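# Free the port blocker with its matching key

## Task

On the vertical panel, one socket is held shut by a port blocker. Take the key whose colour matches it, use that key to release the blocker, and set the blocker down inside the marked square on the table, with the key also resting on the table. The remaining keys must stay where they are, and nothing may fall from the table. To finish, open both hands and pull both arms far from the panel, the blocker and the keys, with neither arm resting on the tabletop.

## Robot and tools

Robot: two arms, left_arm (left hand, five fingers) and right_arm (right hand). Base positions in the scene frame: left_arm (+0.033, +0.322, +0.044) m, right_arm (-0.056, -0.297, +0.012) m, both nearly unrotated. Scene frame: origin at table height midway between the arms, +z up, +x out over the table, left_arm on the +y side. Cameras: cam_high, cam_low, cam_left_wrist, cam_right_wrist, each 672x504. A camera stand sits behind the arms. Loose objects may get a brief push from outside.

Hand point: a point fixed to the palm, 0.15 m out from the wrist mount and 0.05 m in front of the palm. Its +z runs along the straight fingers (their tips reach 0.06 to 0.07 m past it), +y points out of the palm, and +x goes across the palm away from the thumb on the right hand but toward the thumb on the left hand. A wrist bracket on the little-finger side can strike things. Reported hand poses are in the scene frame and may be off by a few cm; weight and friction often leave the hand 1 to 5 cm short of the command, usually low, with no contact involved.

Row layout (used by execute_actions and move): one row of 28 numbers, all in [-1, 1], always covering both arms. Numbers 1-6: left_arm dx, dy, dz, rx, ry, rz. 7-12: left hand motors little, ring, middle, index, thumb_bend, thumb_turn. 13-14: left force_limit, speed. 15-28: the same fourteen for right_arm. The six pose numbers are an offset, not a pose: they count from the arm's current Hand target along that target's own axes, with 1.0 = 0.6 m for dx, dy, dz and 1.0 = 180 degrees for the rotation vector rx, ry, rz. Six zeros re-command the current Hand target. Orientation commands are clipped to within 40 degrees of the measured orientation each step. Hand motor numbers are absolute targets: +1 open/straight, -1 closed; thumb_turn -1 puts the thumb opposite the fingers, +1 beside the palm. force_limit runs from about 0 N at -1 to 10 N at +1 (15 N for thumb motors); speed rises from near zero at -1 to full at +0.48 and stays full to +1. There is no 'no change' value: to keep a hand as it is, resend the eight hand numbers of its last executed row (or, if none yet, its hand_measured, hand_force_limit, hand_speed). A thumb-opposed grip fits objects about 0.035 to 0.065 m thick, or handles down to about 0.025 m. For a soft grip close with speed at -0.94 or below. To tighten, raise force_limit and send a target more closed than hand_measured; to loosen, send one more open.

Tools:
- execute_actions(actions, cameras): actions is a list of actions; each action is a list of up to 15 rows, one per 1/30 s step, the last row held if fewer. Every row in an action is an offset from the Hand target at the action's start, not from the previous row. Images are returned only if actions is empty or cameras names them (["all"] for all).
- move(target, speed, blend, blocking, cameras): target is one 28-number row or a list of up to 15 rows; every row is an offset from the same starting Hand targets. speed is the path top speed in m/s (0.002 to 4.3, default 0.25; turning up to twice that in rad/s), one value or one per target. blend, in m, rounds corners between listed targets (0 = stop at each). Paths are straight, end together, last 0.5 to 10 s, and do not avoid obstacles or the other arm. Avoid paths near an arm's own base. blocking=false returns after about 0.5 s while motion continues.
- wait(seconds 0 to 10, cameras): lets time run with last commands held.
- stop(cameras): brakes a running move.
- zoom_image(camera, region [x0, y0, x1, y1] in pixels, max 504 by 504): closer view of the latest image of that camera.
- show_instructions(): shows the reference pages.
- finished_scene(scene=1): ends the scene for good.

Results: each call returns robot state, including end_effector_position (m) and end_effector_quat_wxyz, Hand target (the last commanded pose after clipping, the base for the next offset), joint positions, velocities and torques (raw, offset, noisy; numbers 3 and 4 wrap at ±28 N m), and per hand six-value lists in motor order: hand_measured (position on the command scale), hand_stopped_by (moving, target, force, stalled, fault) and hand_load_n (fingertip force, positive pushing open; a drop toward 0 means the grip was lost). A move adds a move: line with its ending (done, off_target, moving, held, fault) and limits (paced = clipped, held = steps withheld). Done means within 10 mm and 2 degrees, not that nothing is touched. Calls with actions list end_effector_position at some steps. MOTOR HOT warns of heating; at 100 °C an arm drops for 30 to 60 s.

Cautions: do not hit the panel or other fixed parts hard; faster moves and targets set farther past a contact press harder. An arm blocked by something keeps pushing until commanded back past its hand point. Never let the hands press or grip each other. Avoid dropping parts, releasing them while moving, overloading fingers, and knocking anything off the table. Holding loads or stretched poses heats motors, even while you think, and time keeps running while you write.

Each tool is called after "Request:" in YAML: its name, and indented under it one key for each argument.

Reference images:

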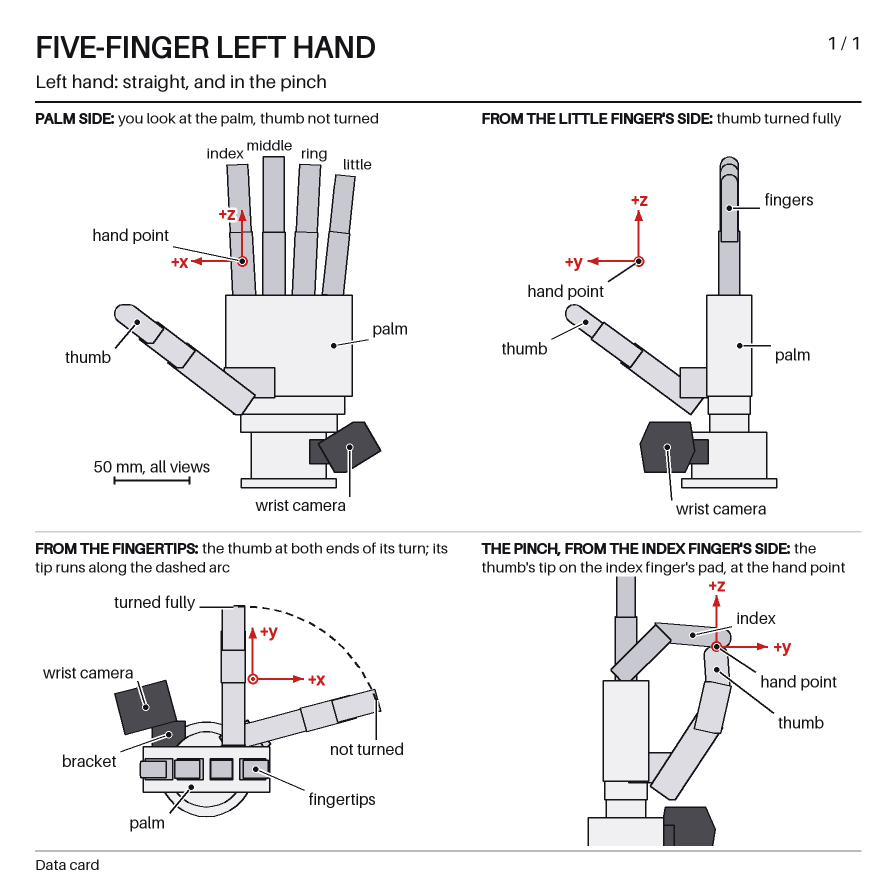

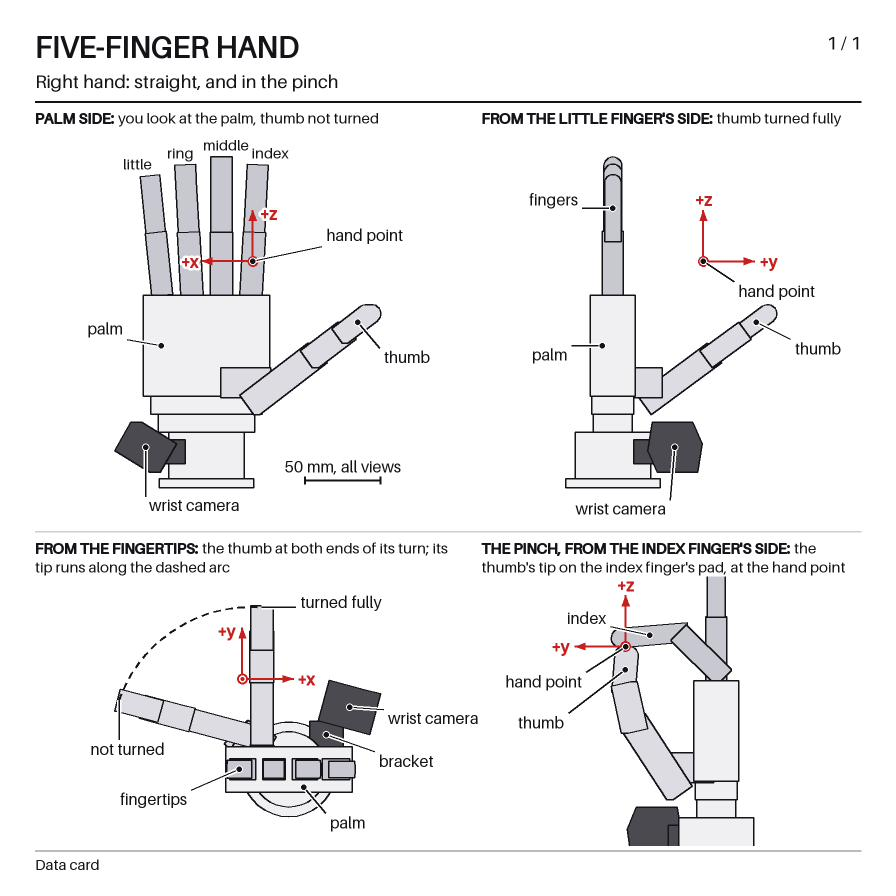

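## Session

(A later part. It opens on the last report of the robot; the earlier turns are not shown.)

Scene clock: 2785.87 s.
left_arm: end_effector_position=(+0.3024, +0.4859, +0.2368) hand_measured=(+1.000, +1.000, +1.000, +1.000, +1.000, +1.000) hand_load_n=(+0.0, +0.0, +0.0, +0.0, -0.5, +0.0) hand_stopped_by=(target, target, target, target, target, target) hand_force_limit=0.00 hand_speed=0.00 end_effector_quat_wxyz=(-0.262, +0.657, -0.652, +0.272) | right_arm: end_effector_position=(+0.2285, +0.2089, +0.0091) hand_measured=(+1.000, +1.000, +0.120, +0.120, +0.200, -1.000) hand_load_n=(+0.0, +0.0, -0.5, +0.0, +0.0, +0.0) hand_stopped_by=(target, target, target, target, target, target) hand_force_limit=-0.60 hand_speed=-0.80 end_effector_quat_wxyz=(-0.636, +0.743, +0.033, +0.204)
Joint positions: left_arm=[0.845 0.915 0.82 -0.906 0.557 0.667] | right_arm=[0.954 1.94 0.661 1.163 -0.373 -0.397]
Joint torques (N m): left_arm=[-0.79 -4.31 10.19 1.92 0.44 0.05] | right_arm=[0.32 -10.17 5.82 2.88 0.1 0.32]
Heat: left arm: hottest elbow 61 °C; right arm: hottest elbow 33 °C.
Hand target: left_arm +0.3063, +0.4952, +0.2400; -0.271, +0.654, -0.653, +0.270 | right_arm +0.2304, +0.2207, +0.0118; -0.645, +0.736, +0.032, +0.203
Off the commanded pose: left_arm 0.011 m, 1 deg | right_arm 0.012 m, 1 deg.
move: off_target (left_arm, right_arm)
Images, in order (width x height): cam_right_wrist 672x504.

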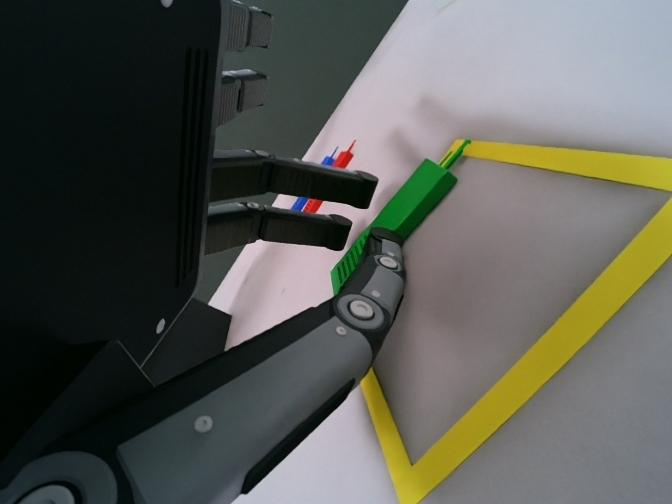

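Request:
execute_actions:
  actions:
    - [[0,0,0,0,0,0,1,1,1,1,1,1,0,0,0,0,0,0,0,0,1,1,-0.31,-0.31,0.2,-1,-0.6,-0.92]]
    - [[0,0,0,0,0,0,1,1,1,1,1,1,0,0,0,0,0,0,0,0,1,1,-0.31,-0.31,0.2,-1,-0.6,-0.92]]
  cameras: ["cam_right_wrist"]

Request:
zoom_image:
  camera: "cam_right_wrist"
  region: [320, 130, 500, 290]

Scene clock: 2796.93 s.
left_arm: end_effector_position=(+0.3024, +0.4859, +0.2368) hand_measured=(+1.000, +1.000, +1.000, +1.000, +1.000, +1.000) hand_load_n=(+0.0, -0.5, -0.5, +0.0, +0.0, +0.0) hand_stopped_by=(target, target, target, target, target, target) hand_force_limit=0.00 hand_speed=0.00 end_effector_quat_wxyz=(-0.262, +0.657, -0.652, +0.272) | right_arm: end_effector_position=(+0.2287, +0.2096, +0.0097) hand_measured=(+1.000, +1.000, -0.006, +0.010, +0.200, -1.000) hand_load_n=(+0.0, -0.5, +2.0, +2.0, +2.5, -0.5) hand_stopped_by=(target, target, force, force, target, target) hand_force_limit=-0.60 hand_speed=-0.92 end_effector_quat_wxyz=(-0.637, +0.743, +0.033, +0.204)
Joint positions: left_arm=[0.845 0.915 0.82 -0.906 0.557 0.667] | right_arm=[0.954 1.94 0.663 1.163 -0.373 -0.396]
Joint torques (N m): left_arm=[-0.67 -4.25 10.22 1.89 0.44 0.06] | right_arm=[0.26 -10.11 5.74 2.85 0.1 0.29]
Heat: left arm: hottest elbow 61 °C; right arm: hottest elbow 34 °C.
Hand target: left_arm +0.3063, +0.4952, +0.2400; -0.271, +0.654, -0.653, +0.270 | right_arm +0.2306, +0.2206, +0.0118; -0.645, +0.736, +0.031, +0.203
Off the commanded pose: left_arm 0.011 m, 1 deg | right_arm 0.011 m, 1 deg.
Step readings (end_effector_position of left_arm | right_arm):
0: (+0.3024, +0.4859, +0.2368) | (+0.2285, +0.2089, +0.0091)
1: (+0.3024, +0.4859, +0.2368) | (+0.2285, +0.2089, +0.0091)
2: (+0.3024, +0.4859, +0.2368) | (+0.2285, +0.2089, +0.0091)
4: (+0.3024, +0.4859, +0.2368) | (+0.2285, +0.2089, +0.0091)
8: (+0.3024, +0.4859, +0.2368) | (+0.2285, +0.2089, +0.0091)
15: (+0.3024, +0.4859, +0.2368) | (+0.2285, +0.2089, +0.0091)
16: (+0.3024, +0.4859, +0.2368) | (+0.2284, +0.2089, +0.0091)
17: (+0.3024, +0.4859, +0.2368) | (+0.2284, +0.2089, +0.0091)
19: (+0.3024, +0.4859, +0.2368) | (+0.2285, +0.2093, +0.0094)
23: (+0.3024, +0.4859, +0.2368) | (+0.2287, +0.2096, +0.0097)
30: (+0.3024, +0.4859, +0.2368) | (+0.2287, +0.2096, +0.0097)
Images, in order (width x height): cam_right_wrist 672x504.

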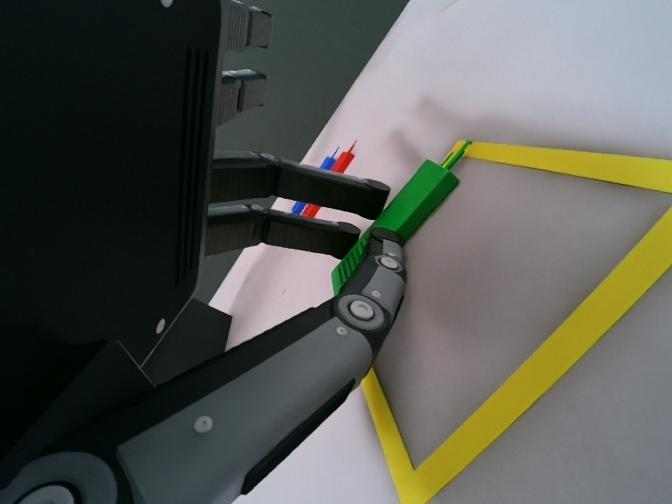

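Scaled by 2.800 from the camera's 672x504 image, which has a finer 960x720 frame.

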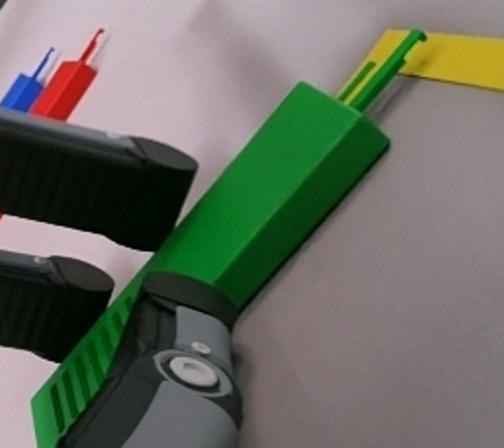

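Request:
execute_actions:
  actions:
    - [[0,0,0,0,0,0,1,1,1,1,1,1,0,0,0,0,0,0,0,0,1,1,-0.33,-0.33,0.2,-1,-0.3,-0.95]]
    - [[0,0,0,0,0,0,1,1,1,1,1,1,0,0,0,0,0,0,0,0,1,1,-0.33,-0.33,0.2,-1,-0.3,-0.95]]
  cameras: ["cam_right_wrist"]

Request:
zoom_image:
  camera: "cam_right_wrist"
  region: [320, 130, 500, 290]

Scene clock: 2804.20 s.
left_arm: end_effector_position=(+0.3024, +0.4859, +0.2368) hand_measured=(+1.000, +1.000, +1.000, +1.000, +1.000, +1.000) hand_load_n=(+0.0, +0.0, +0.0, +0.0, +0.0, -0.5) hand_stopped_by=(target, target, target, target, target, target) hand_force_limit=0.00 hand_speed=0.00 end_effector_quat_wxyz=(-0.262, +0.657, -0.652, +0.272) | right_arm: end_effector_position=(+0.2286, +0.2097, +0.0097) hand_measured=(+1.000, +1.000, -0.014, +0.002, +0.200, -1.000) hand_load_n=(+0.0, +0.0, +3.5, +3.5, +4.0, -0.5) hand_stopped_by=(target, target, force, force, target, target) hand_force_limit=-0.30 hand_speed=-0.95 end_effector_quat_wxyz=(-0.637, +0.743, +0.033, +0.204)
Joint positions: left_arm=[0.845 0.915 0.82 -0.906 0.557 0.667] | right_arm=[0.954 1.94 0.663 1.163 -0.373 -0.396]
Joint torques (N m): left_arm=[-0.67 -4.54 10.24 1.89 0.44 0.06] | right_arm=[0.26 -10.11 5.74 2.86 0.1 0.3]
Heat: left arm: hottest elbow 61 °C; right arm: hottest elbow 34 °C.
Hand target: left_arm +0.3063, +0.4952, +0.2400; -0.271, +0.654, -0.653, +0.270 | right_arm +0.2304, +0.2207, +0.0118; -0.645, +0.736, +0.032, +0.203
Off the commanded pose: left_arm 0.011 m, 1 deg | right_arm 0.011 m, 1 deg.
Step readings (end_effector_position of left_arm | right_arm):
0: (+0.3024, +0.4859, +0.2368) | (+0.2287, +0.2096, +0.0097)
1: (+0.3024, +0.4859, +0.2368) | (+0.2287, +0.2096, +0.0097)
2: (+0.3024, +0.4859, +0.2368) | (+0.2287, +0.2096, +0.0097)
4: (+0.3024, +0.4859, +0.2368) | (+0.2286, +0.2097, +0.0097)
8: (+0.3024, +0.4859, +0.2368) | (+0.2286, +0.2097, +0.0097)
15: (+0.3024, +0.4859, +0.2368) | (+0.2286, +0.2097, +0.0097)
16: (+0.3024, +0.4859, +0.2368) | (+0.2286, +0.2097, +0.0097)
17: (+0.3024, +0.4859, +0.2368) | (+0.2286, +0.2097, +0.0097)
19: (+0.3024, +0.4859, +0.2368) | (+0.2286, +0.2097, +0.0097)
23: (+0.3024, +0.4859, +0.2368) | (+0.2286, +0.2097, +0.0097)
30: (+0.3024, +0.4859, +0.2368) | (+0.2286, +0.2097, +0.0097)
Images, in order (width x height): cam_right_wrist 672x504.

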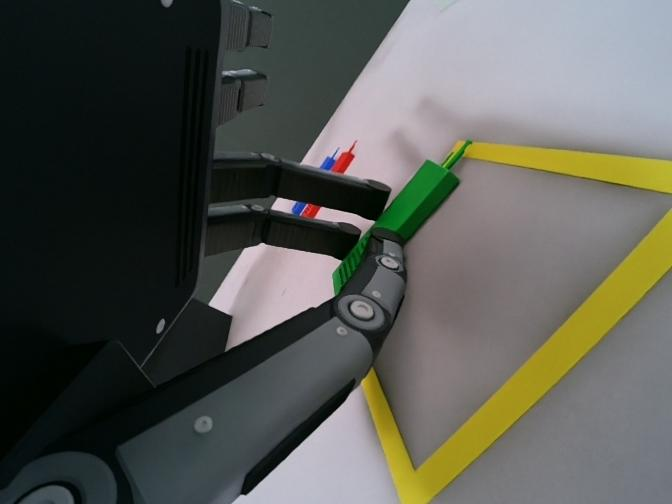

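Scaled by 2.800 from the camera's 672x504 image, which has a finer 960x720 frame.

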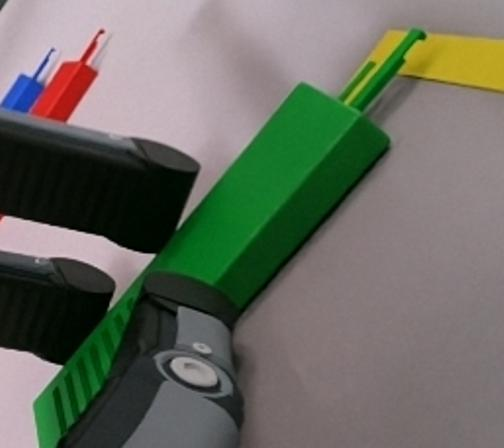

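Request:
execute_actions:
  actions:
    - [[0,0,0,0,0,0,1,1,1,1,1,1,0,0,0,0,0,0,0,0,1,1,-0.35,-0.35,0.2,-1,0.0,-0.96]]
    - [[0,0,0,0,0,0,1,1,1,1,1,1,0,0,0,0,0,0,0,0,1,1,-0.35,-0.35,0.2,-1,0.0,-0.96]]
  cameras: ["cam_right_wrist"]

Request:
zoom_image:
  camera: "cam_right_wrist"
  region: [320, 130, 500, 290]

Scene clock: 2812.47 s.
left_arm: end_effector_position=(+0.3024, +0.4859, +0.2368) hand_measured=(+1.000, +1.000, +1.000, +1.000, +1.000, +1.000) hand_load_n=(+0.0, +0.0, +0.0, +0.0, +0.0, +0.0) hand_stopped_by=(target, target, target, target, target, target) hand_force_limit=0.00 hand_speed=0.00 end_effector_quat_wxyz=(-0.262, +0.657, -0.652, +0.272) | right_arm: end_effector_position=(+0.2308, +0.2134, +0.0136) hand_measured=(+1.000, +1.000, -0.252, -0.008, +0.200, -1.000) hand_load_n=(+0.0, -0.5, +5.5, +0.0, +0.5, +0.0) hand_stopped_by=(target, target, force, force, target, target) hand_force_limit=0.00 hand_speed=-0.96 end_effector_quat_wxyz=(-0.641, +0.738, +0.035, +0.208)
Joint positions: left_arm=[0.845 0.915 0.82 -0.906 0.557 0.667] | right_arm=[0.955 1.941 0.671 1.171 -0.373 -0.396]
Joint torques (N m): left_arm=[-0.79 -4.19 10.22 1.89 0.45 0.06] | right_arm=[0.15 -10.29 5.19 2.54 0.09 0.29]
Heat: left arm: hottest elbow 61 °C; right arm: hottest elbow 34 °C.
Hand target: left_arm +0.3063, +0.4952, +0.2400; -0.271, +0.654, -0.653, +0.270 | right_arm +0.2304, +0.2207, +0.0118; -0.645, +0.736, +0.032, +0.203
Off the commanded pose: left_arm 0.011 m, 1 deg | right_arm 0.007 m, 1 deg.
Step readings (end_effector_position of left_arm | right_arm):
0: (+0.3024, +0.4859, +0.2368) | (+0.2286, +0.2097, +0.0097)
1: (+0.3024, +0.4859, +0.2368) | (+0.2286, +0.2097, +0.0097)
2: (+0.3024, +0.4859, +0.2368) | (+0.2286, +0.2097, +0.0097)
4: (+0.3024, +0.4859, +0.2368) | (+0.2286, +0.2097, +0.0097)
8: (+0.3024, +0.4859, +0.2368) | (+0.2294, +0.2109, +0.0116)
15: (+0.3024, +0.4859, +0.2368) | (+0.2298, +0.2113, +0.0120)
16: (+0.3024, +0.4859, +0.2368) | (+0.2299, +0.2115, +0.0121)
17: (+0.3024, +0.4859, +0.2368) | (+0.2300, +0.2116, +0.0123)
19: (+0.3024, +0.4859, +0.2368) | (+0.2299, +0.2118, +0.0124)
23: (+0.3024, +0.4859, +0.2368) | (+0.2299, +0.2122, +0.0127)
30: (+0.3024, +0.4859, +0.2368) | (+0.2303, +0.2127, +0.0134)
Images, in order (width x height): cam_right_wrist 672x504.

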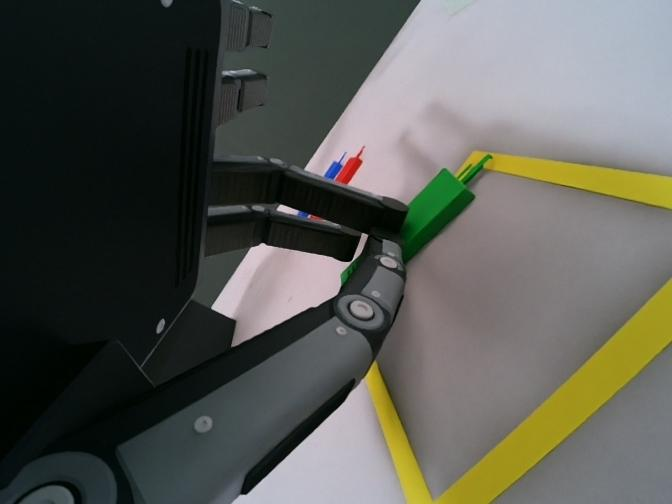

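Scaled by 2.800 from the camera's 672x504 image, which has a finer 960x720 frame.

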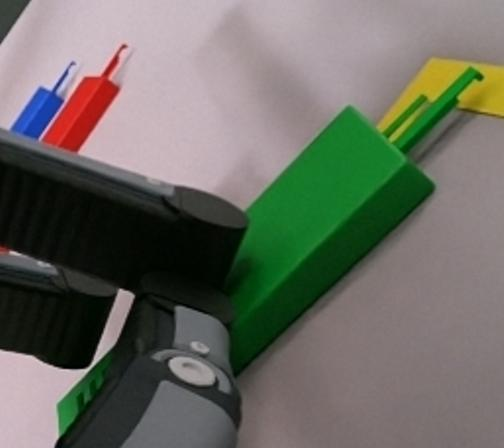

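Request:
execute_actions:
  actions:
    - [[0,0,0,0,0,0,1,1,1,1,1,1,0,0,0,0,0,0,0,0,1,1,0.3,0.6,0.2,-1,0.0,-0.7]]
    - [[0,0,0,0,0,0,1,1,1,1,1,1,0,0,0,0,0,0,0,0,1,1,0.3,0.6,0.2,-1,0.0,-0.7]]
  cameras: ["cam_right_wrist","cam_left_wrist"]

Request:
zoom_image:
  camera: "cam_right_wrist"
  region: [320, 130, 500, 290]

Scene clock: 2895.47 s.
left_arm: end_effector_position=(+0.3024, +0.4859, +0.2368) hand_measured=(+1.000, +1.000, +1.000, +1.000, +1.000, +1.000) hand_load_n=(+0.0, +0.0, +0.0, +0.0, +0.0, -0.5) hand_stopped_by=(target, target, target, target, target, target) hand_force_limit=0.00 hand_speed=0.00 end_effector_quat_wxyz=(-0.262, +0.657, -0.652, +0.272) | right_arm: end_effector_position=(+0.2307, +0.2133, +0.0129) hand_measured=(+1.000, +1.000, +0.300, +0.600, +0.200, -1.000) hand_load_n=(+0.0, +0.0, +0.0, +0.0, +0.0, +0.0) hand_stopped_by=(target, target, target, target, target, target) hand_force_limit=0.00 hand_speed=-0.70 end_effector_quat_wxyz=(-0.641, +0.739, +0.034, +0.207)
Joint positions: left_arm=[0.845 0.915 0.82 -0.906 0.557 0.667] | right_arm=[0.955 1.943 0.671 1.171 -0.372 -0.396]
Joint torques (N m): left_arm=[-0.73 -4.37 10.22 1.92 0.44 0.06] | right_arm=[0.26 -10.34 5.2 2.56 0.08 0.29]
Heat: left arm: hottest elbow 61 °C; right arm: hottest elbow 33 °C.
Hand target: left_arm +0.3063, +0.4952, +0.2400; -0.271, +0.654, -0.653, +0.270 | right_arm +0.2304, +0.2206, +0.0118; -0.645, +0.736, +0.032, +0.203
Off the commanded pose: left_arm 0.011 m, 1 deg | right_arm 0.007 m, 1 deg.
Step readings (end_effector_position of left_arm | right_arm):
0: (+0.3024, +0.4859, +0.2368) | (+0.2308, +0.2134, +0.0136)
1: (+0.3024, +0.4859, +0.2368) | (+0.2308, +0.2134, +0.0136)
2: (+0.3024, +0.4859, +0.2368) | (+0.2308, +0.2134, +0.0136)
4: (+0.3024, +0.4859, +0.2368) | (+0.2308, +0.2134, +0.0136)
8: (+0.3024, +0.4859, +0.2368) | (+0.2308, +0.2134, +0.0136)
15: (+0.3024, +0.4859, +0.2368) | (+0.2307, +0.2133, +0.0129)
16: (+0.3024, +0.4859, +0.2368) | (+0.2307, +0.2133, +0.0129)
17: (+0.3024, +0.4859, +0.2368) | (+0.2307, +0.2133, +0.0129)
19: (+0.3024, +0.4859, +0.2368) | (+0.2307, +0.2133, +0.0129)
23: (+0.3024, +0.4859, +0.2368) | (+0.2307, +0.2133, +0.0129)
30: (+0.3024, +0.4859, +0.2368) | (+0.2307, +0.2133, +0.0129)
Images, in order (width x height): cam_left_wrist 672x504, cam_right_wrist 672x504.

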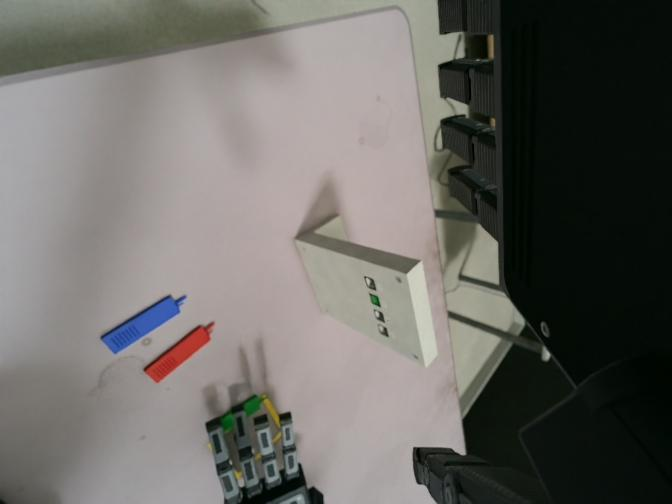

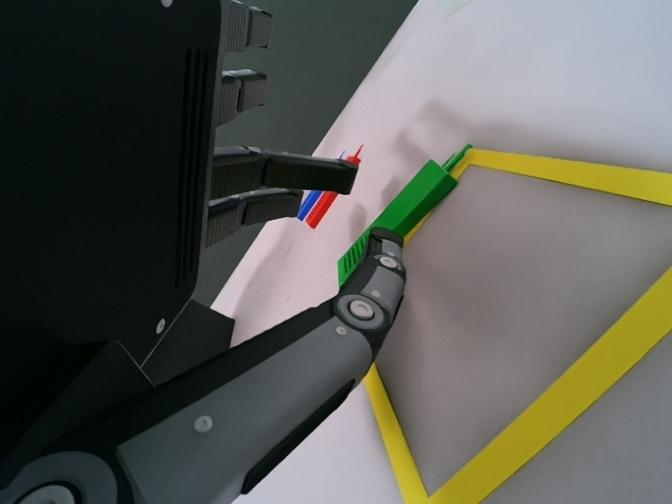

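Scaled by 2.800 from the camera's 672x504 image, which has a finer 960x720 frame.

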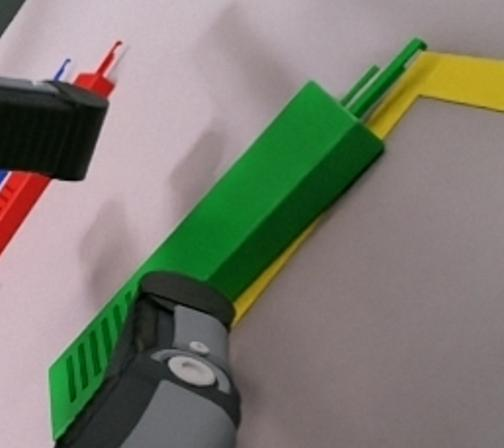

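Request:
move:
  target: [0,0,0,0,0,0,1,1,1,1,1,1,0,0,-0.0052,-0.0218,-0.0293,-0.0038,0.0104,0.0953,1,1,0.3,1,0.2,-1,0.0,-0.5]
  speed: 0.06
  cameras: ["cam_right_wrist"]

Request:
zoom_image:
  camera: "cam_right_wrist"
  region: [310, 120, 510, 290]

Scene clock: 2927.20 s.
left_arm: end_effector_position=(+0.3024, +0.4859, +0.2368) hand_measured=(+1.000, +1.000, +1.000, +1.000, +1.000, +1.000) hand_load_n=(+0.0, +0.0, +0.0, +0.0, +0.0, +0.0) hand_stopped_by=(target, target, target, target, target, target) hand_force_limit=0.00 hand_speed=0.00 end_effector_quat_wxyz=(-0.262, +0.657, -0.652, +0.272) | right_arm: end_effector_position=(+0.2166, +0.2099, +0.0206) hand_measured=(+1.000, +1.000, +0.300, +1.000, +0.200, -1.000) hand_load_n=(+0.0, +0.0, +0.0, -0.5, +0.0, +0.0) hand_stopped_by=(target, target, target, target, target, target) hand_force_limit=0.00 hand_speed=-0.50 end_effector_quat_wxyz=(-0.662, +0.736, -0.081, +0.118)
Joint positions: left_arm=[0.845 0.915 0.82 -0.906 0.557 0.667] | right_arm=[0.942 1.926 0.652 1.171 -0.366 -0.102]
Joint torques (N m): left_arm=[-0.67 -4.37 10.21 1.92 0.45 0.05] | right_arm=[-1.2 -12.16 3.47 2.35 0.1 0.31]
Heat: left arm: hottest elbow 61 °C; right arm: hottest elbow 33 °C.
Hand target: left_arm +0.3063, +0.4952, +0.2400; -0.271, +0.654, -0.653, +0.270 | right_arm +0.2191, +0.2066, +0.0246; -0.664, +0.733, -0.090, +0.117
Off the commanded pose: left_arm 0.011 m, 1 deg | right_arm 0.006 m, 1 deg.
move: off_target (left_arm)
Images, in order (width x height): cam_right_wrist 672x504.

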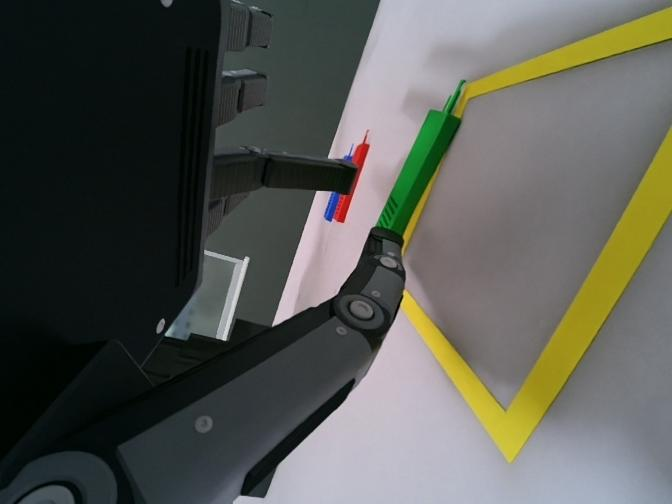

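Scaled by 2.520 from the camera's 672x504 image, which has a finer 960x720 frame.

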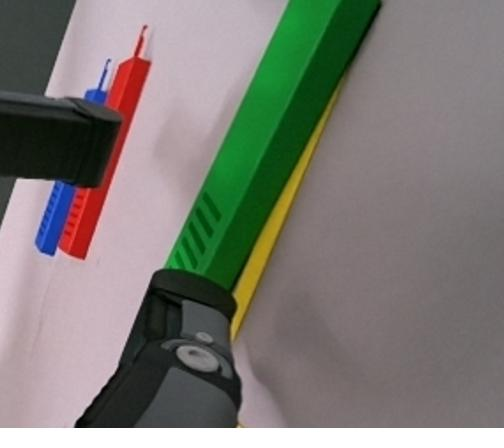

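Request:
move:
  target: [0,0,0,0,0,0,1,1,1,1,1,1,0,0,0.0048,0.0073,0.0071,0,0,0,1,1,0.3,1,0.2,-1,0.0,-0.5]
  speed: 0.04
  cameras: ["cam_right_wrist"]

Request:
zoom_image:
  camera: "cam_right_wrist"
  region: [310, 120, 510, 290]

Scene clock: 2954.87 s.
left_arm: end_effector_position=(+0.3024, +0.4859, +0.2368) hand_measured=(+1.000, +1.000, +1.000, +1.000, +1.000, +1.000) hand_load_n=(+0.0, +0.0, +0.0, -0.5, +0.0, +0.0) hand_stopped_by=(target, target, target, target, target, target) hand_force_limit=0.00 hand_speed=0.00 end_effector_quat_wxyz=(-0.262, +0.657, -0.652, +0.272) | right_arm: end_effector_position=(+0.2184, +0.2089, +0.0206) hand_measured=(+1.000, +1.000, +0.300, +1.000, +0.200, -1.000) hand_load_n=(+0.0, +0.0, +0.0, +0.0, +0.0, +0.0) hand_stopped_by=(target, target, target, target, target, target) hand_force_limit=0.00 hand_speed=-0.50 end_effector_quat_wxyz=(-0.662, +0.735, -0.083, +0.119)
Joint positions: left_arm=[0.845 0.915 0.82 -0.906 0.557 0.667] | right_arm=[0.938 1.926 0.652 1.171 -0.366 -0.102]
Joint torques (N m): left_arm=[-0.73 -4.25 10.22 1.92 0.44 0.06] | right_arm=[-1.38 -10.64 4.49 2.52 -0.07 0.31]
Heat: left arm: hottest elbow 61 °C; right arm: hottest elbow 32 °C.
Hand target: left_arm +0.3063, +0.4952, +0.2400; -0.271, +0.654, -0.653, +0.270 | right_arm +0.2232, +0.2094, +0.0200; -0.664, +0.733, -0.090, +0.116
Off the commanded pose: left_arm 0.011 m, 1 deg | right_arm 0.005 m, 1 deg.
move: off_target (left_arm)
Images, in order (width x height): cam_right_wrist 672x504.

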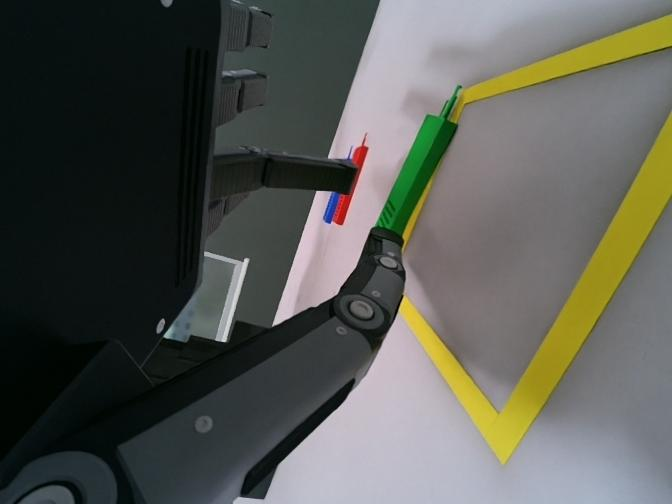

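Scaled by 2.520 from the camera's 672x504 image, which has a finer 960x720 frame.

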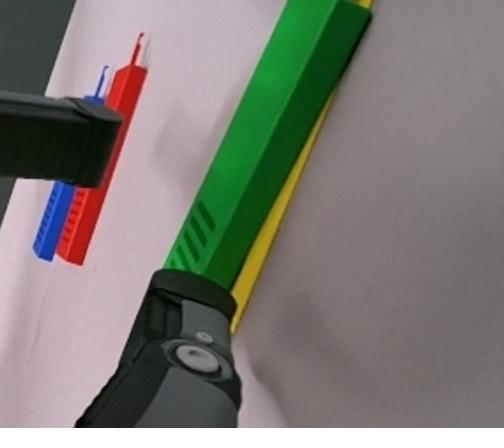

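Request:
move:
  target: [0,0,0,0,0,0,1,1,1,1,1,1,0,0,0.0002,0.0108,0.01,0,0,0,1,1,0.3,1,0.2,-1,0.0,-0.5]
  speed: 0.04
  cameras: ["cam_right_wrist"]

Request:
zoom_image:
  camera: "cam_right_wrist"
  region: [310, 120, 510, 290]

Scene clock: 2961.67 s.
left_arm: end_effector_position=(+0.3024, +0.4859, +0.2368) hand_measured=(+1.000, +1.000, +1.000, +1.000, +1.000, +1.000) hand_load_n=(+0.0, +0.0, +0.0, +0.0, +0.0, -0.5) hand_stopped_by=(target, target, target, target, target, target) hand_force_limit=0.00 hand_speed=0.00 end_effector_quat_wxyz=(-0.262, +0.657, -0.652, +0.272) | right_arm: end_effector_position=(+0.2171, +0.2073, +0.0117) hand_measured=(+1.000, +1.000, +0.300, +1.000, +0.200, -1.000) hand_load_n=(-0.5, +0.0, +0.0, +0.0, -1.0, +0.0) hand_stopped_by=(target, target, target, target, target, target) hand_force_limit=0.00 hand_speed=-0.50 end_effector_quat_wxyz=(-0.657, +0.740, -0.086, +0.115)
Joint positions: left_arm=[0.845 0.915 0.82 -0.906 0.557 0.667] | right_arm=[0.938 1.943 0.652 1.174 -0.366 -0.1]
Joint torques (N m): left_arm=[-0.67 -4.37 10.19 1.89 0.45 0.07] | right_arm=[-0.91 -9.88 5.57 2.88 0.08 0.3]
Heat: left arm: hottest elbow 62 °C; right arm: hottest elbow 32 °C.
Hand target: left_arm +0.3063, +0.4952, +0.2400; -0.271, +0.654, -0.653, +0.270 | right_arm +0.2252, +0.2144, +0.0131; -0.664, +0.733, -0.090, +0.117
Off the commanded pose: left_arm 0.011 m, 1 deg | right_arm 0.011 m, 1 deg.
move: off_target (left_arm, right_arm)
Images, in order (width x height): cam_right_wrist 672x504.

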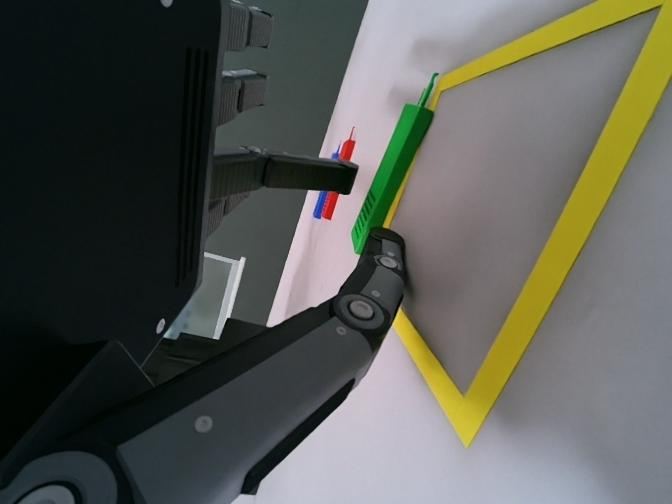

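Scaled by 2.520 from the camera's 672x504 image, which has a finer 960x720 frame.

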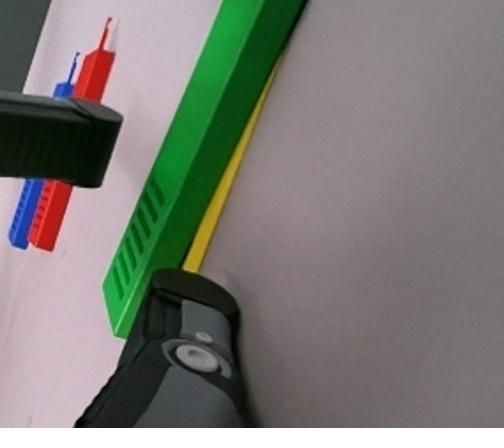

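Request:
move:
  target: [0,0,0,0,0,0,1,1,1,1,1,1,0,0,0.004,-0.0038,0.0164,0,0,0,1,1,0.3,1,0.2,-1,0.0,-0.5]
  speed: 0.03
  cameras: ["cam_right_wrist"]

Request:
zoom_image:
  camera: "cam_right_wrist"
  region: [310, 120, 510, 290]

Scene clock: 2972.50 s.
left_arm: end_effector_position=(+0.3024, +0.4859, +0.2368) hand_measured=(+1.000, +1.000, +1.000, +1.000, +1.000, +1.000) hand_load_n=(+0.0, +0.0, +0.0, +0.0, +0.0, -0.5) hand_stopped_by=(target, target, target, target, target, target) hand_force_limit=0.00 hand_speed=0.00 end_effector_quat_wxyz=(-0.262, +0.657, -0.652, +0.272) | right_arm: end_effector_position=(+0.2244, +0.2158, +0.0160) hand_measured=(+1.000, +1.000, +0.300, +1.000, +0.200, -1.000) hand_load_n=(+0.0, -0.5, +0.0, +0.0, +0.5, +0.0) hand_stopped_by=(target, target, target, target, target, target) hand_force_limit=0.00 hand_speed=-0.50 end_effector_quat_wxyz=(-0.663, +0.734, -0.084, +0.120)
Joint positions: left_arm=[0.845 0.915 0.82 -0.906 0.557 0.667] | right_arm=[0.938 1.952 0.679 1.174 -0.363 -0.1]
Joint torques (N m): left_arm=[-0.79 -4.31 10.18 1.92 0.44 0.05] | right_arm=[-0.5 -10.52 5.87 2 0.1 0.3]
Heat: left arm: hottest elbow 62 °C; right arm: hottest elbow 32 °C.
Hand target: left_arm +0.3063, +0.4952, +0.2400; -0.271, +0.654, -0.653, +0.270 | right_arm +0.2303, +0.2233, +0.0145; -0.664, +0.733, -0.090, +0.117
Off the commanded pose: left_arm 0.011 m, 1 deg | right_arm 0.010 m, 1 deg.
move: off_target (left_arm)
Images, in order (width x height): cam_right_wrist 672x504.

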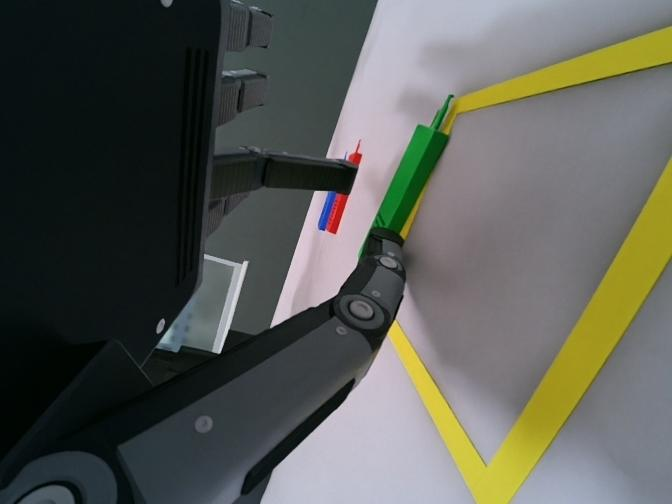

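Scaled by 2.520 from the camera's 672x504 image, which has a finer 960x720 frame.

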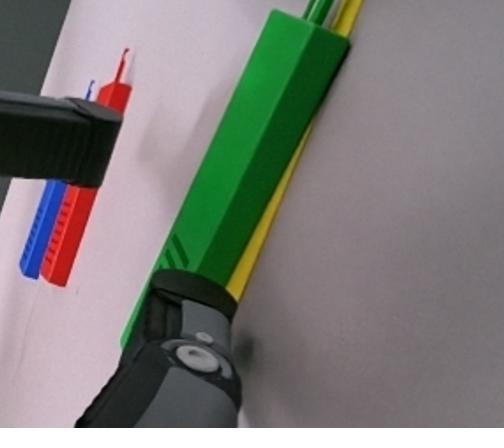

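Request:
move:
  target: [0,0,0,0,0,0,1,1,1,1,1,1,0,0,-0.0004,0.0075,0.0007,0,0,0,1,1,0.3,1,0.2,-1,0.0,-0.5]
  speed: 0.03
  cameras: ["cam_right_wrist"]

Request:
zoom_image:
  camera: "cam_right_wrist"
  region: [310, 120, 510, 290]

Scene clock: 2982.47 s.
left_arm: end_effector_position=(+0.3024, +0.4859, +0.2368) hand_measured=(+1.000, +1.000, +1.000, +1.000, +1.000, +1.000) hand_load_n=(+0.5, -0.5, -0.5, +0.0, +0.0, +0.0) hand_stopped_by=(target, target, target, target, target, target) hand_force_limit=0.00 hand_speed=0.00 end_effector_quat_wxyz=(-0.262, +0.657, -0.652, +0.272) | right_arm: end_effector_position=(+0.2242, +0.2157, +0.0118) hand_measured=(+1.000, +1.000, +0.300, +1.000, +0.200, -1.000) hand_load_n=(+0.0, +0.0, +0.0, +0.0, -0.5, +0.0) hand_stopped_by=(target, target, target, target, target, target) hand_force_limit=0.00 hand_speed=-0.50 end_effector_quat_wxyz=(-0.661, +0.736, -0.086, +0.118)
Joint positions: left_arm=[0.845 0.915 0.82 -0.906 0.557 0.667] | right_arm=[0.938 1.961 0.681 1.174 -0.363 -0.099]
Joint torques (N m): left_arm=[-0.67 -4.19 10.26 1.95 0.44 0.06] | right_arm=[-0.56 -10.05 5.76 2.47 0.09 0.29]
Heat: left arm: hottest elbow 62 °C; right arm: hottest elbow 33 °C.
Hand target: left_arm +0.3063, +0.4952, +0.2400; -0.271, +0.654, -0.653, +0.270 | right_arm +0.2303, +0.2234, +0.0100; -0.664, +0.733, -0.090, +0.116
Off the commanded pose: left_arm 0.011 m, 1 deg | right_arm 0.010 m, 1 deg.
move: off_target (left_arm)
Images, in order (width x height): cam_right_wrist 672x504.

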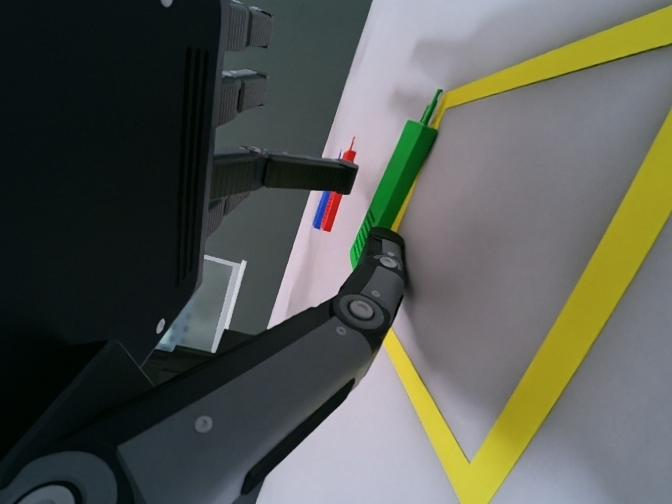

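Scaled by 2.520 from the camera's 672x504 image, which has a finer 960x720 frame.

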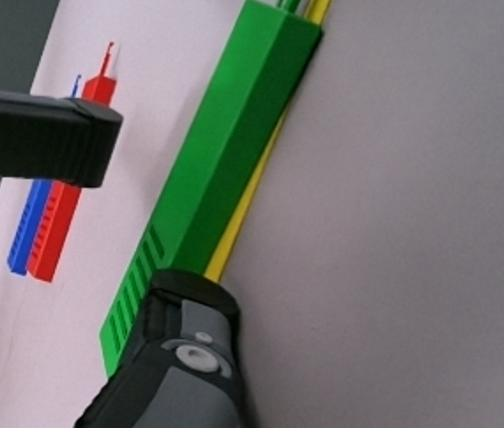

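Request:
move:
  target: [0,0,0,0,0,0,1,1,1,1,1,1,0,0,0.0002,-0.0016,0.0086,0,0,0,1,1,0.3,1,0.2,-1,0.0,-0.5]
  speed: 0.03
  cameras: ["cam_right_wrist"]

Request:
zoom_image:
  camera: "cam_right_wrist"
  region: [310, 120, 510, 290]

Scene clock: 3003.77 s.
left_arm: end_effector_position=(+0.3024, +0.4859, +0.2368) hand_measured=(+1.000, +1.000, +1.000, +1.000, +1.000, +1.000) hand_load_n=(+0.0, +0.0, +0.0, +0.0, +0.0, +0.0) hand_stopped_by=(target, target, target, target, target, target) hand_force_limit=0.00 hand_speed=0.00 end_effector_quat_wxyz=(-0.262, +0.657, -0.652, +0.272) | right_arm: end_effector_position=(+0.2280, +0.2195, +0.0122) hand_measured=(+1.000, +1.000, +0.300, +1.000, +0.200, -1.000) hand_load_n=(+0.0, +0.0, +0.0, -0.5, -0.5, +0.0) hand_stopped_by=(target, target, target, target, target, target) hand_force_limit=0.00 hand_speed=-0.50 end_effector_quat_wxyz=(-0.662, +0.735, -0.086, +0.120)
Joint positions: left_arm=[0.845 0.915 0.82 -0.906 0.557 0.667] | right_arm=[0.938 1.969 0.694 1.174 -0.359 -0.099]
Joint torques (N m): left_arm=[-0.67 -4.31 10.24 1.89 0.44 0.05] | right_arm=[-0.21 -10.52 5.9 2.07 0.13 0.29]
Heat: left arm: hottest elbow 62 °C; right arm: hottest elbow 32 °C.
Hand target: left_arm +0.3063, +0.4952, +0.2400; -0.271, +0.654, -0.653, +0.270 | right_arm +0.2319, +0.2283, +0.0105; -0.664, +0.733, -0.090, +0.117
Off the commanded pose: left_arm 0.011 m, 1 deg | right_arm 0.010 m, 1 deg.
move: off_target (left_arm)
Images, in order (width x height): cam_right_wrist 672x504.

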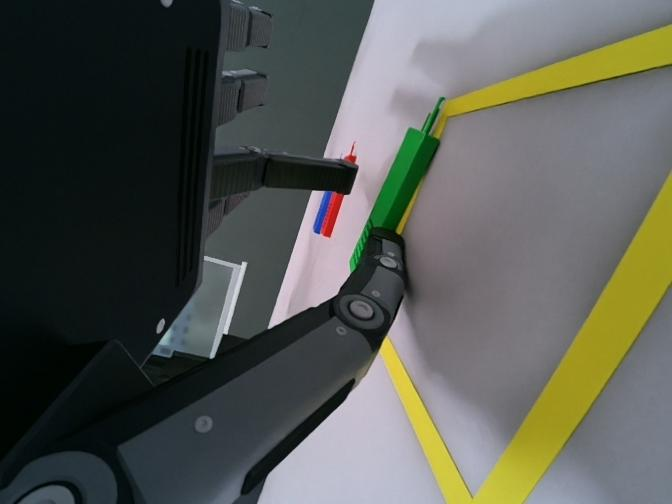

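Scaled by 2.520 from the camera's 672x504 image, which has a finer 960x720 frame.

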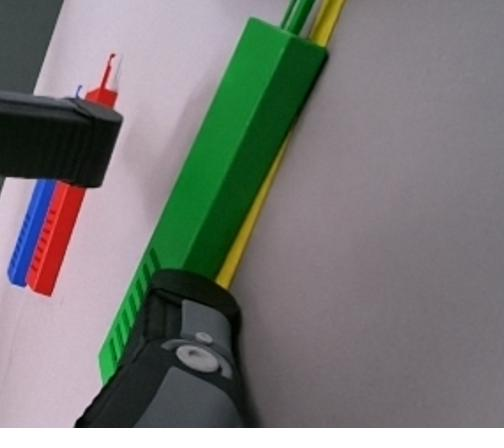

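Request:
execute_actions:
  actions:
    - [[0,0,0,0,0,0,1,1,1,1,1,1,0,0,0,0,0,0,0,0,1,1,-0.3,1,0.2,-1,-0.6,-0.9]]
    - [[0,0,0,0,0,0,1,1,1,1,1,1,0,0,0,0,0,0,0,0,1,1,-0.3,1,0.2,-1,-0.6,-0.9]]
    - [[0,0,0,0,0,0,1,1,1,1,1,1,0,0,0,0,0,0,0,0,1,1,-0.3,1,0.2,-1,-0.6,-0.9]]
  cameras: ["cam_right_wrist"]

Request:
zoom_image:
  camera: "cam_right_wrist"
  region: [310, 120, 510, 290]

Scene clock: 3021.00 s.
left_arm: end_effector_position=(+0.3024, +0.4859, +0.2368) hand_measured=(+1.000, +1.000, +1.000, +1.000, +1.000, +1.000) hand_load_n=(+0.0, +0.0, +0.0, +0.0, +0.0, +0.0) hand_stopped_by=(target, target, target, target, target, target) hand_force_limit=0.00 hand_speed=0.00 end_effector_quat_wxyz=(-0.262, +0.657, -0.652, +0.272) | right_arm: end_effector_position=(+0.2286, +0.2203, +0.0128) hand_measured=(+1.000, +1.000, +0.012, +1.000, +0.200, -1.000) hand_load_n=(-0.5, +0.0, +0.5, +0.0, +0.5, +0.0) hand_stopped_by=(target, target, force, target, target, target) hand_force_limit=-0.60 hand_speed=-0.90 end_effector_quat_wxyz=(-0.663, +0.734, -0.086, +0.121)
Joint positions: left_arm=[0.845 0.915 0.82 -0.906 0.557 0.667] | right_arm=[0.938 1.969 0.696 1.174 -0.359 -0.099]
Joint torques (N m): left_arm=[-0.67 -4.31 10.24 1.91 0.44 0.05] | right_arm=[-0.15 -10.52 5.76 2.07 0.11 0.29]
Heat: left arm: hottest elbow 62 °C; right arm: hottest elbow 33 °C.
Hand target: left_arm +0.3063, +0.4952, +0.2400; -0.271, +0.654, -0.653, +0.270 | right_arm +0.2319, +0.2283, +0.0105; -0.664, +0.733, -0.090, +0.116
Off the commanded pose: left_arm 0.011 m, 1 deg | right_arm 0.009 m, 1 deg.
Step readings (end_effector_position of left_arm | right_arm):
0: (+0.3024, +0.4859, +0.2368) | (+0.2280, +0.2195, +0.0122)
1: (+0.3024, +0.4859, +0.2368) | (+0.2280, +0.2195, +0.0122)
2: (+0.3024, +0.4859, +0.2368) | (+0.2280, +0.2195, +0.0122)
4: (+0.3024, +0.4859, +0.2368) | (+0.2280, +0.2195, +0.0122)
8: (+0.3024, +0.4859, +0.2368) | (+0.2280, +0.2195, +0.0122)
15: (+0.3024, +0.4859, +0.2368) | (+0.2280, +0.2195, +0.0122)
16: (+0.3024, +0.4859, +0.2368) | (+0.2280, +0.2195, +0.0122)
17: (+0.3024, +0.4859, +0.2368) | (+0.2280, +0.2195, +0.0122)
19: (+0.3024, +0.4859, +0.2368) | (+0.2280, +0.2195, +0.0122)
23: (+0.3024, +0.4859, +0.2368) | (+0.2280, +0.2195, +0.0122)
30: (+0.3024, +0.4859, +0.2368) | (+0.2280, +0.2195, +0.0122)
31: (+0.3024, +0.4859, +0.2368) | (+0.2280, +0.2195, +0.0122)
32: (+0.3024, +0.4859, +0.2368) | (+0.2280, +0.2195, +0.0122)
34: (+0.3024, +0.4859, +0.2368) | (+0.2284, +0.2201, +0.0128)
38: (+0.3024, +0.4859, +0.2368) | (+0.2286, +0.2203, +0.0128)
45: (+0.3024, +0.4859, +0.2368) | (+0.2286, +0.2203, +0.0128)
Images, in order (width x height): cam_right_wrist 672x504.

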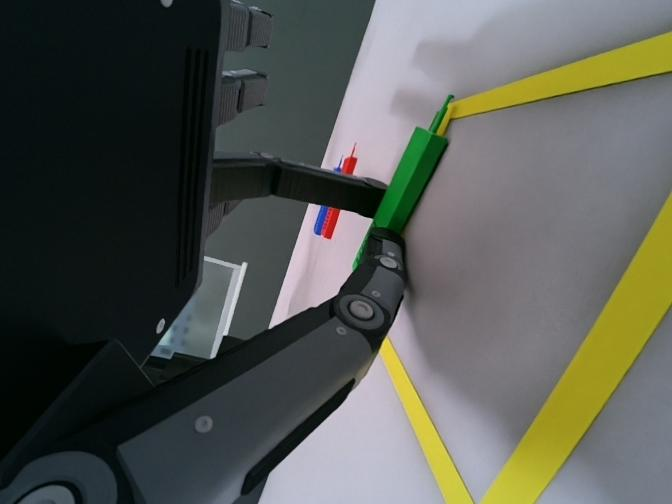

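Scaled by 2.520 from the camera's 672x504 image, which has a finer 960x720 frame.

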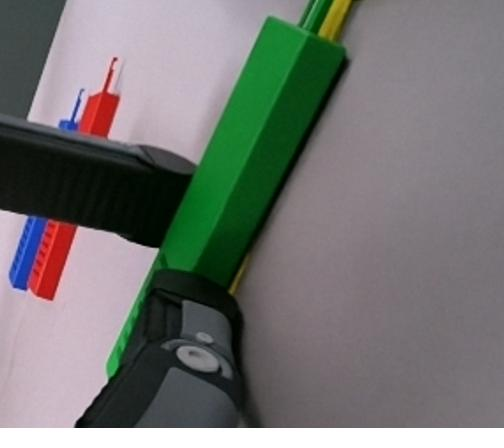

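Request:
execute_actions:
  actions:
    - [[0,0,0,0,0,0,1,1,1,1,1,1,0,0,0,0,0,0,0,0,1,1,-0.31,1,0.2,-1,-0.4,-0.95]]
    - [[0,0,0,0,0,0,1,1,1,1,1,1,0,0,0,0,0,0,0,0,1,1,-0.31,1,0.2,-1,-0.4,-0.95]]
  cameras: ["cam_right_wrist"]

Request:
zoom_image:
  camera: "cam_right_wrist"
  region: [310, 120, 510, 290]

Scene clock: 3026.57 s.
left_arm: end_effector_position=(+0.3024, +0.4859, +0.2368) hand_measured=(+1.000, +1.000, +1.000, +1.000, +1.000, +1.000) hand_load_n=(+0.0, -0.5, -0.5, +0.0, +0.0, +0.0) hand_stopped_by=(target, target, target, target, target, target) hand_force_limit=0.00 hand_speed=0.00 end_effector_quat_wxyz=(-0.262, +0.657, -0.652, +0.272) | right_arm: end_effector_position=(+0.2286, +0.2203, +0.0128) hand_measured=(+1.000, +1.000, +0.004, +1.000, +0.200, -1.000) hand_load_n=(+0.0, +0.0, +3.0, +0.0, +1.0, +1.0) hand_stopped_by=(target, target, force, target, target, target) hand_force_limit=-0.40 hand_speed=-0.95 end_effector_quat_wxyz=(-0.663, +0.734, -0.086, +0.121)
Joint positions: left_arm=[0.845 0.915 0.82 -0.906 0.557 0.667] | right_arm=[0.938 1.969 0.696 1.174 -0.359 -0.099]
Joint torques (N m): left_arm=[-0.73 -4.37 10.19 1.92 0.45 0.06] | right_arm=[-0.09 -10.46 5.76 2.07 0.11 0.29]
Heat: left arm: hottest elbow 62 °C; right arm: hottest elbow 33 °C.
Hand target: left_arm +0.3063, +0.4952, +0.2400; -0.271, +0.654, -0.653, +0.270 | right_arm +0.2319, +0.2283, +0.0105; -0.664, +0.733, -0.090, +0.116
Off the commanded pose: left_arm 0.011 m, 1 deg | right_arm 0.009 m, 1 deg.
Step readings (end_effector_position of left_arm | right_arm):
0: (+0.3024, +0.4859, +0.2368) | (+0.2286, +0.2203, +0.0128)
1: (+0.3024, +0.4859, +0.2368) | (+0.2286, +0.2203, +0.0128)
2: (+0.3024, +0.4859, +0.2368) | (+0.2286, +0.2203, +0.0128)
4: (+0.3024, +0.4859, +0.2368) | (+0.2286, +0.2203, +0.0128)
8: (+0.3024, +0.4859, +0.2368) | (+0.2286, +0.2203, +0.0128)
15: (+0.3024, +0.4859, +0.2368) | (+0.2286, +0.2203, +0.0128)
16: (+0.3024, +0.4859, +0.2368) | (+0.2286, +0.2203, +0.0128)
17: (+0.3024, +0.4859, +0.2368) | (+0.2286, +0.2203, +0.0128)
19: (+0.3024, +0.4859, +0.2368) | (+0.2286, +0.2203, +0.0128)
23: (+0.3024, +0.4859, +0.2368) | (+0.2286, +0.2203, +0.0128)
30: (+0.3024, +0.4859, +0.2368) | (+0.2286, +0.2203, +0.0128)
Images, in order (width x height): cam_right_wrist 672x504.

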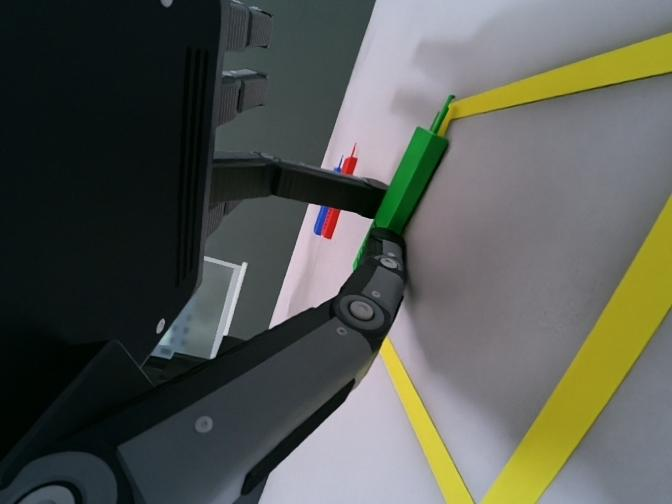

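Scaled by 2.520 from the camera's 672x504 image, which has a finer 960x720 frame.

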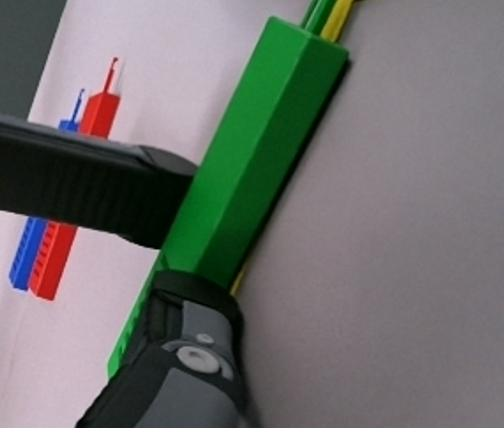

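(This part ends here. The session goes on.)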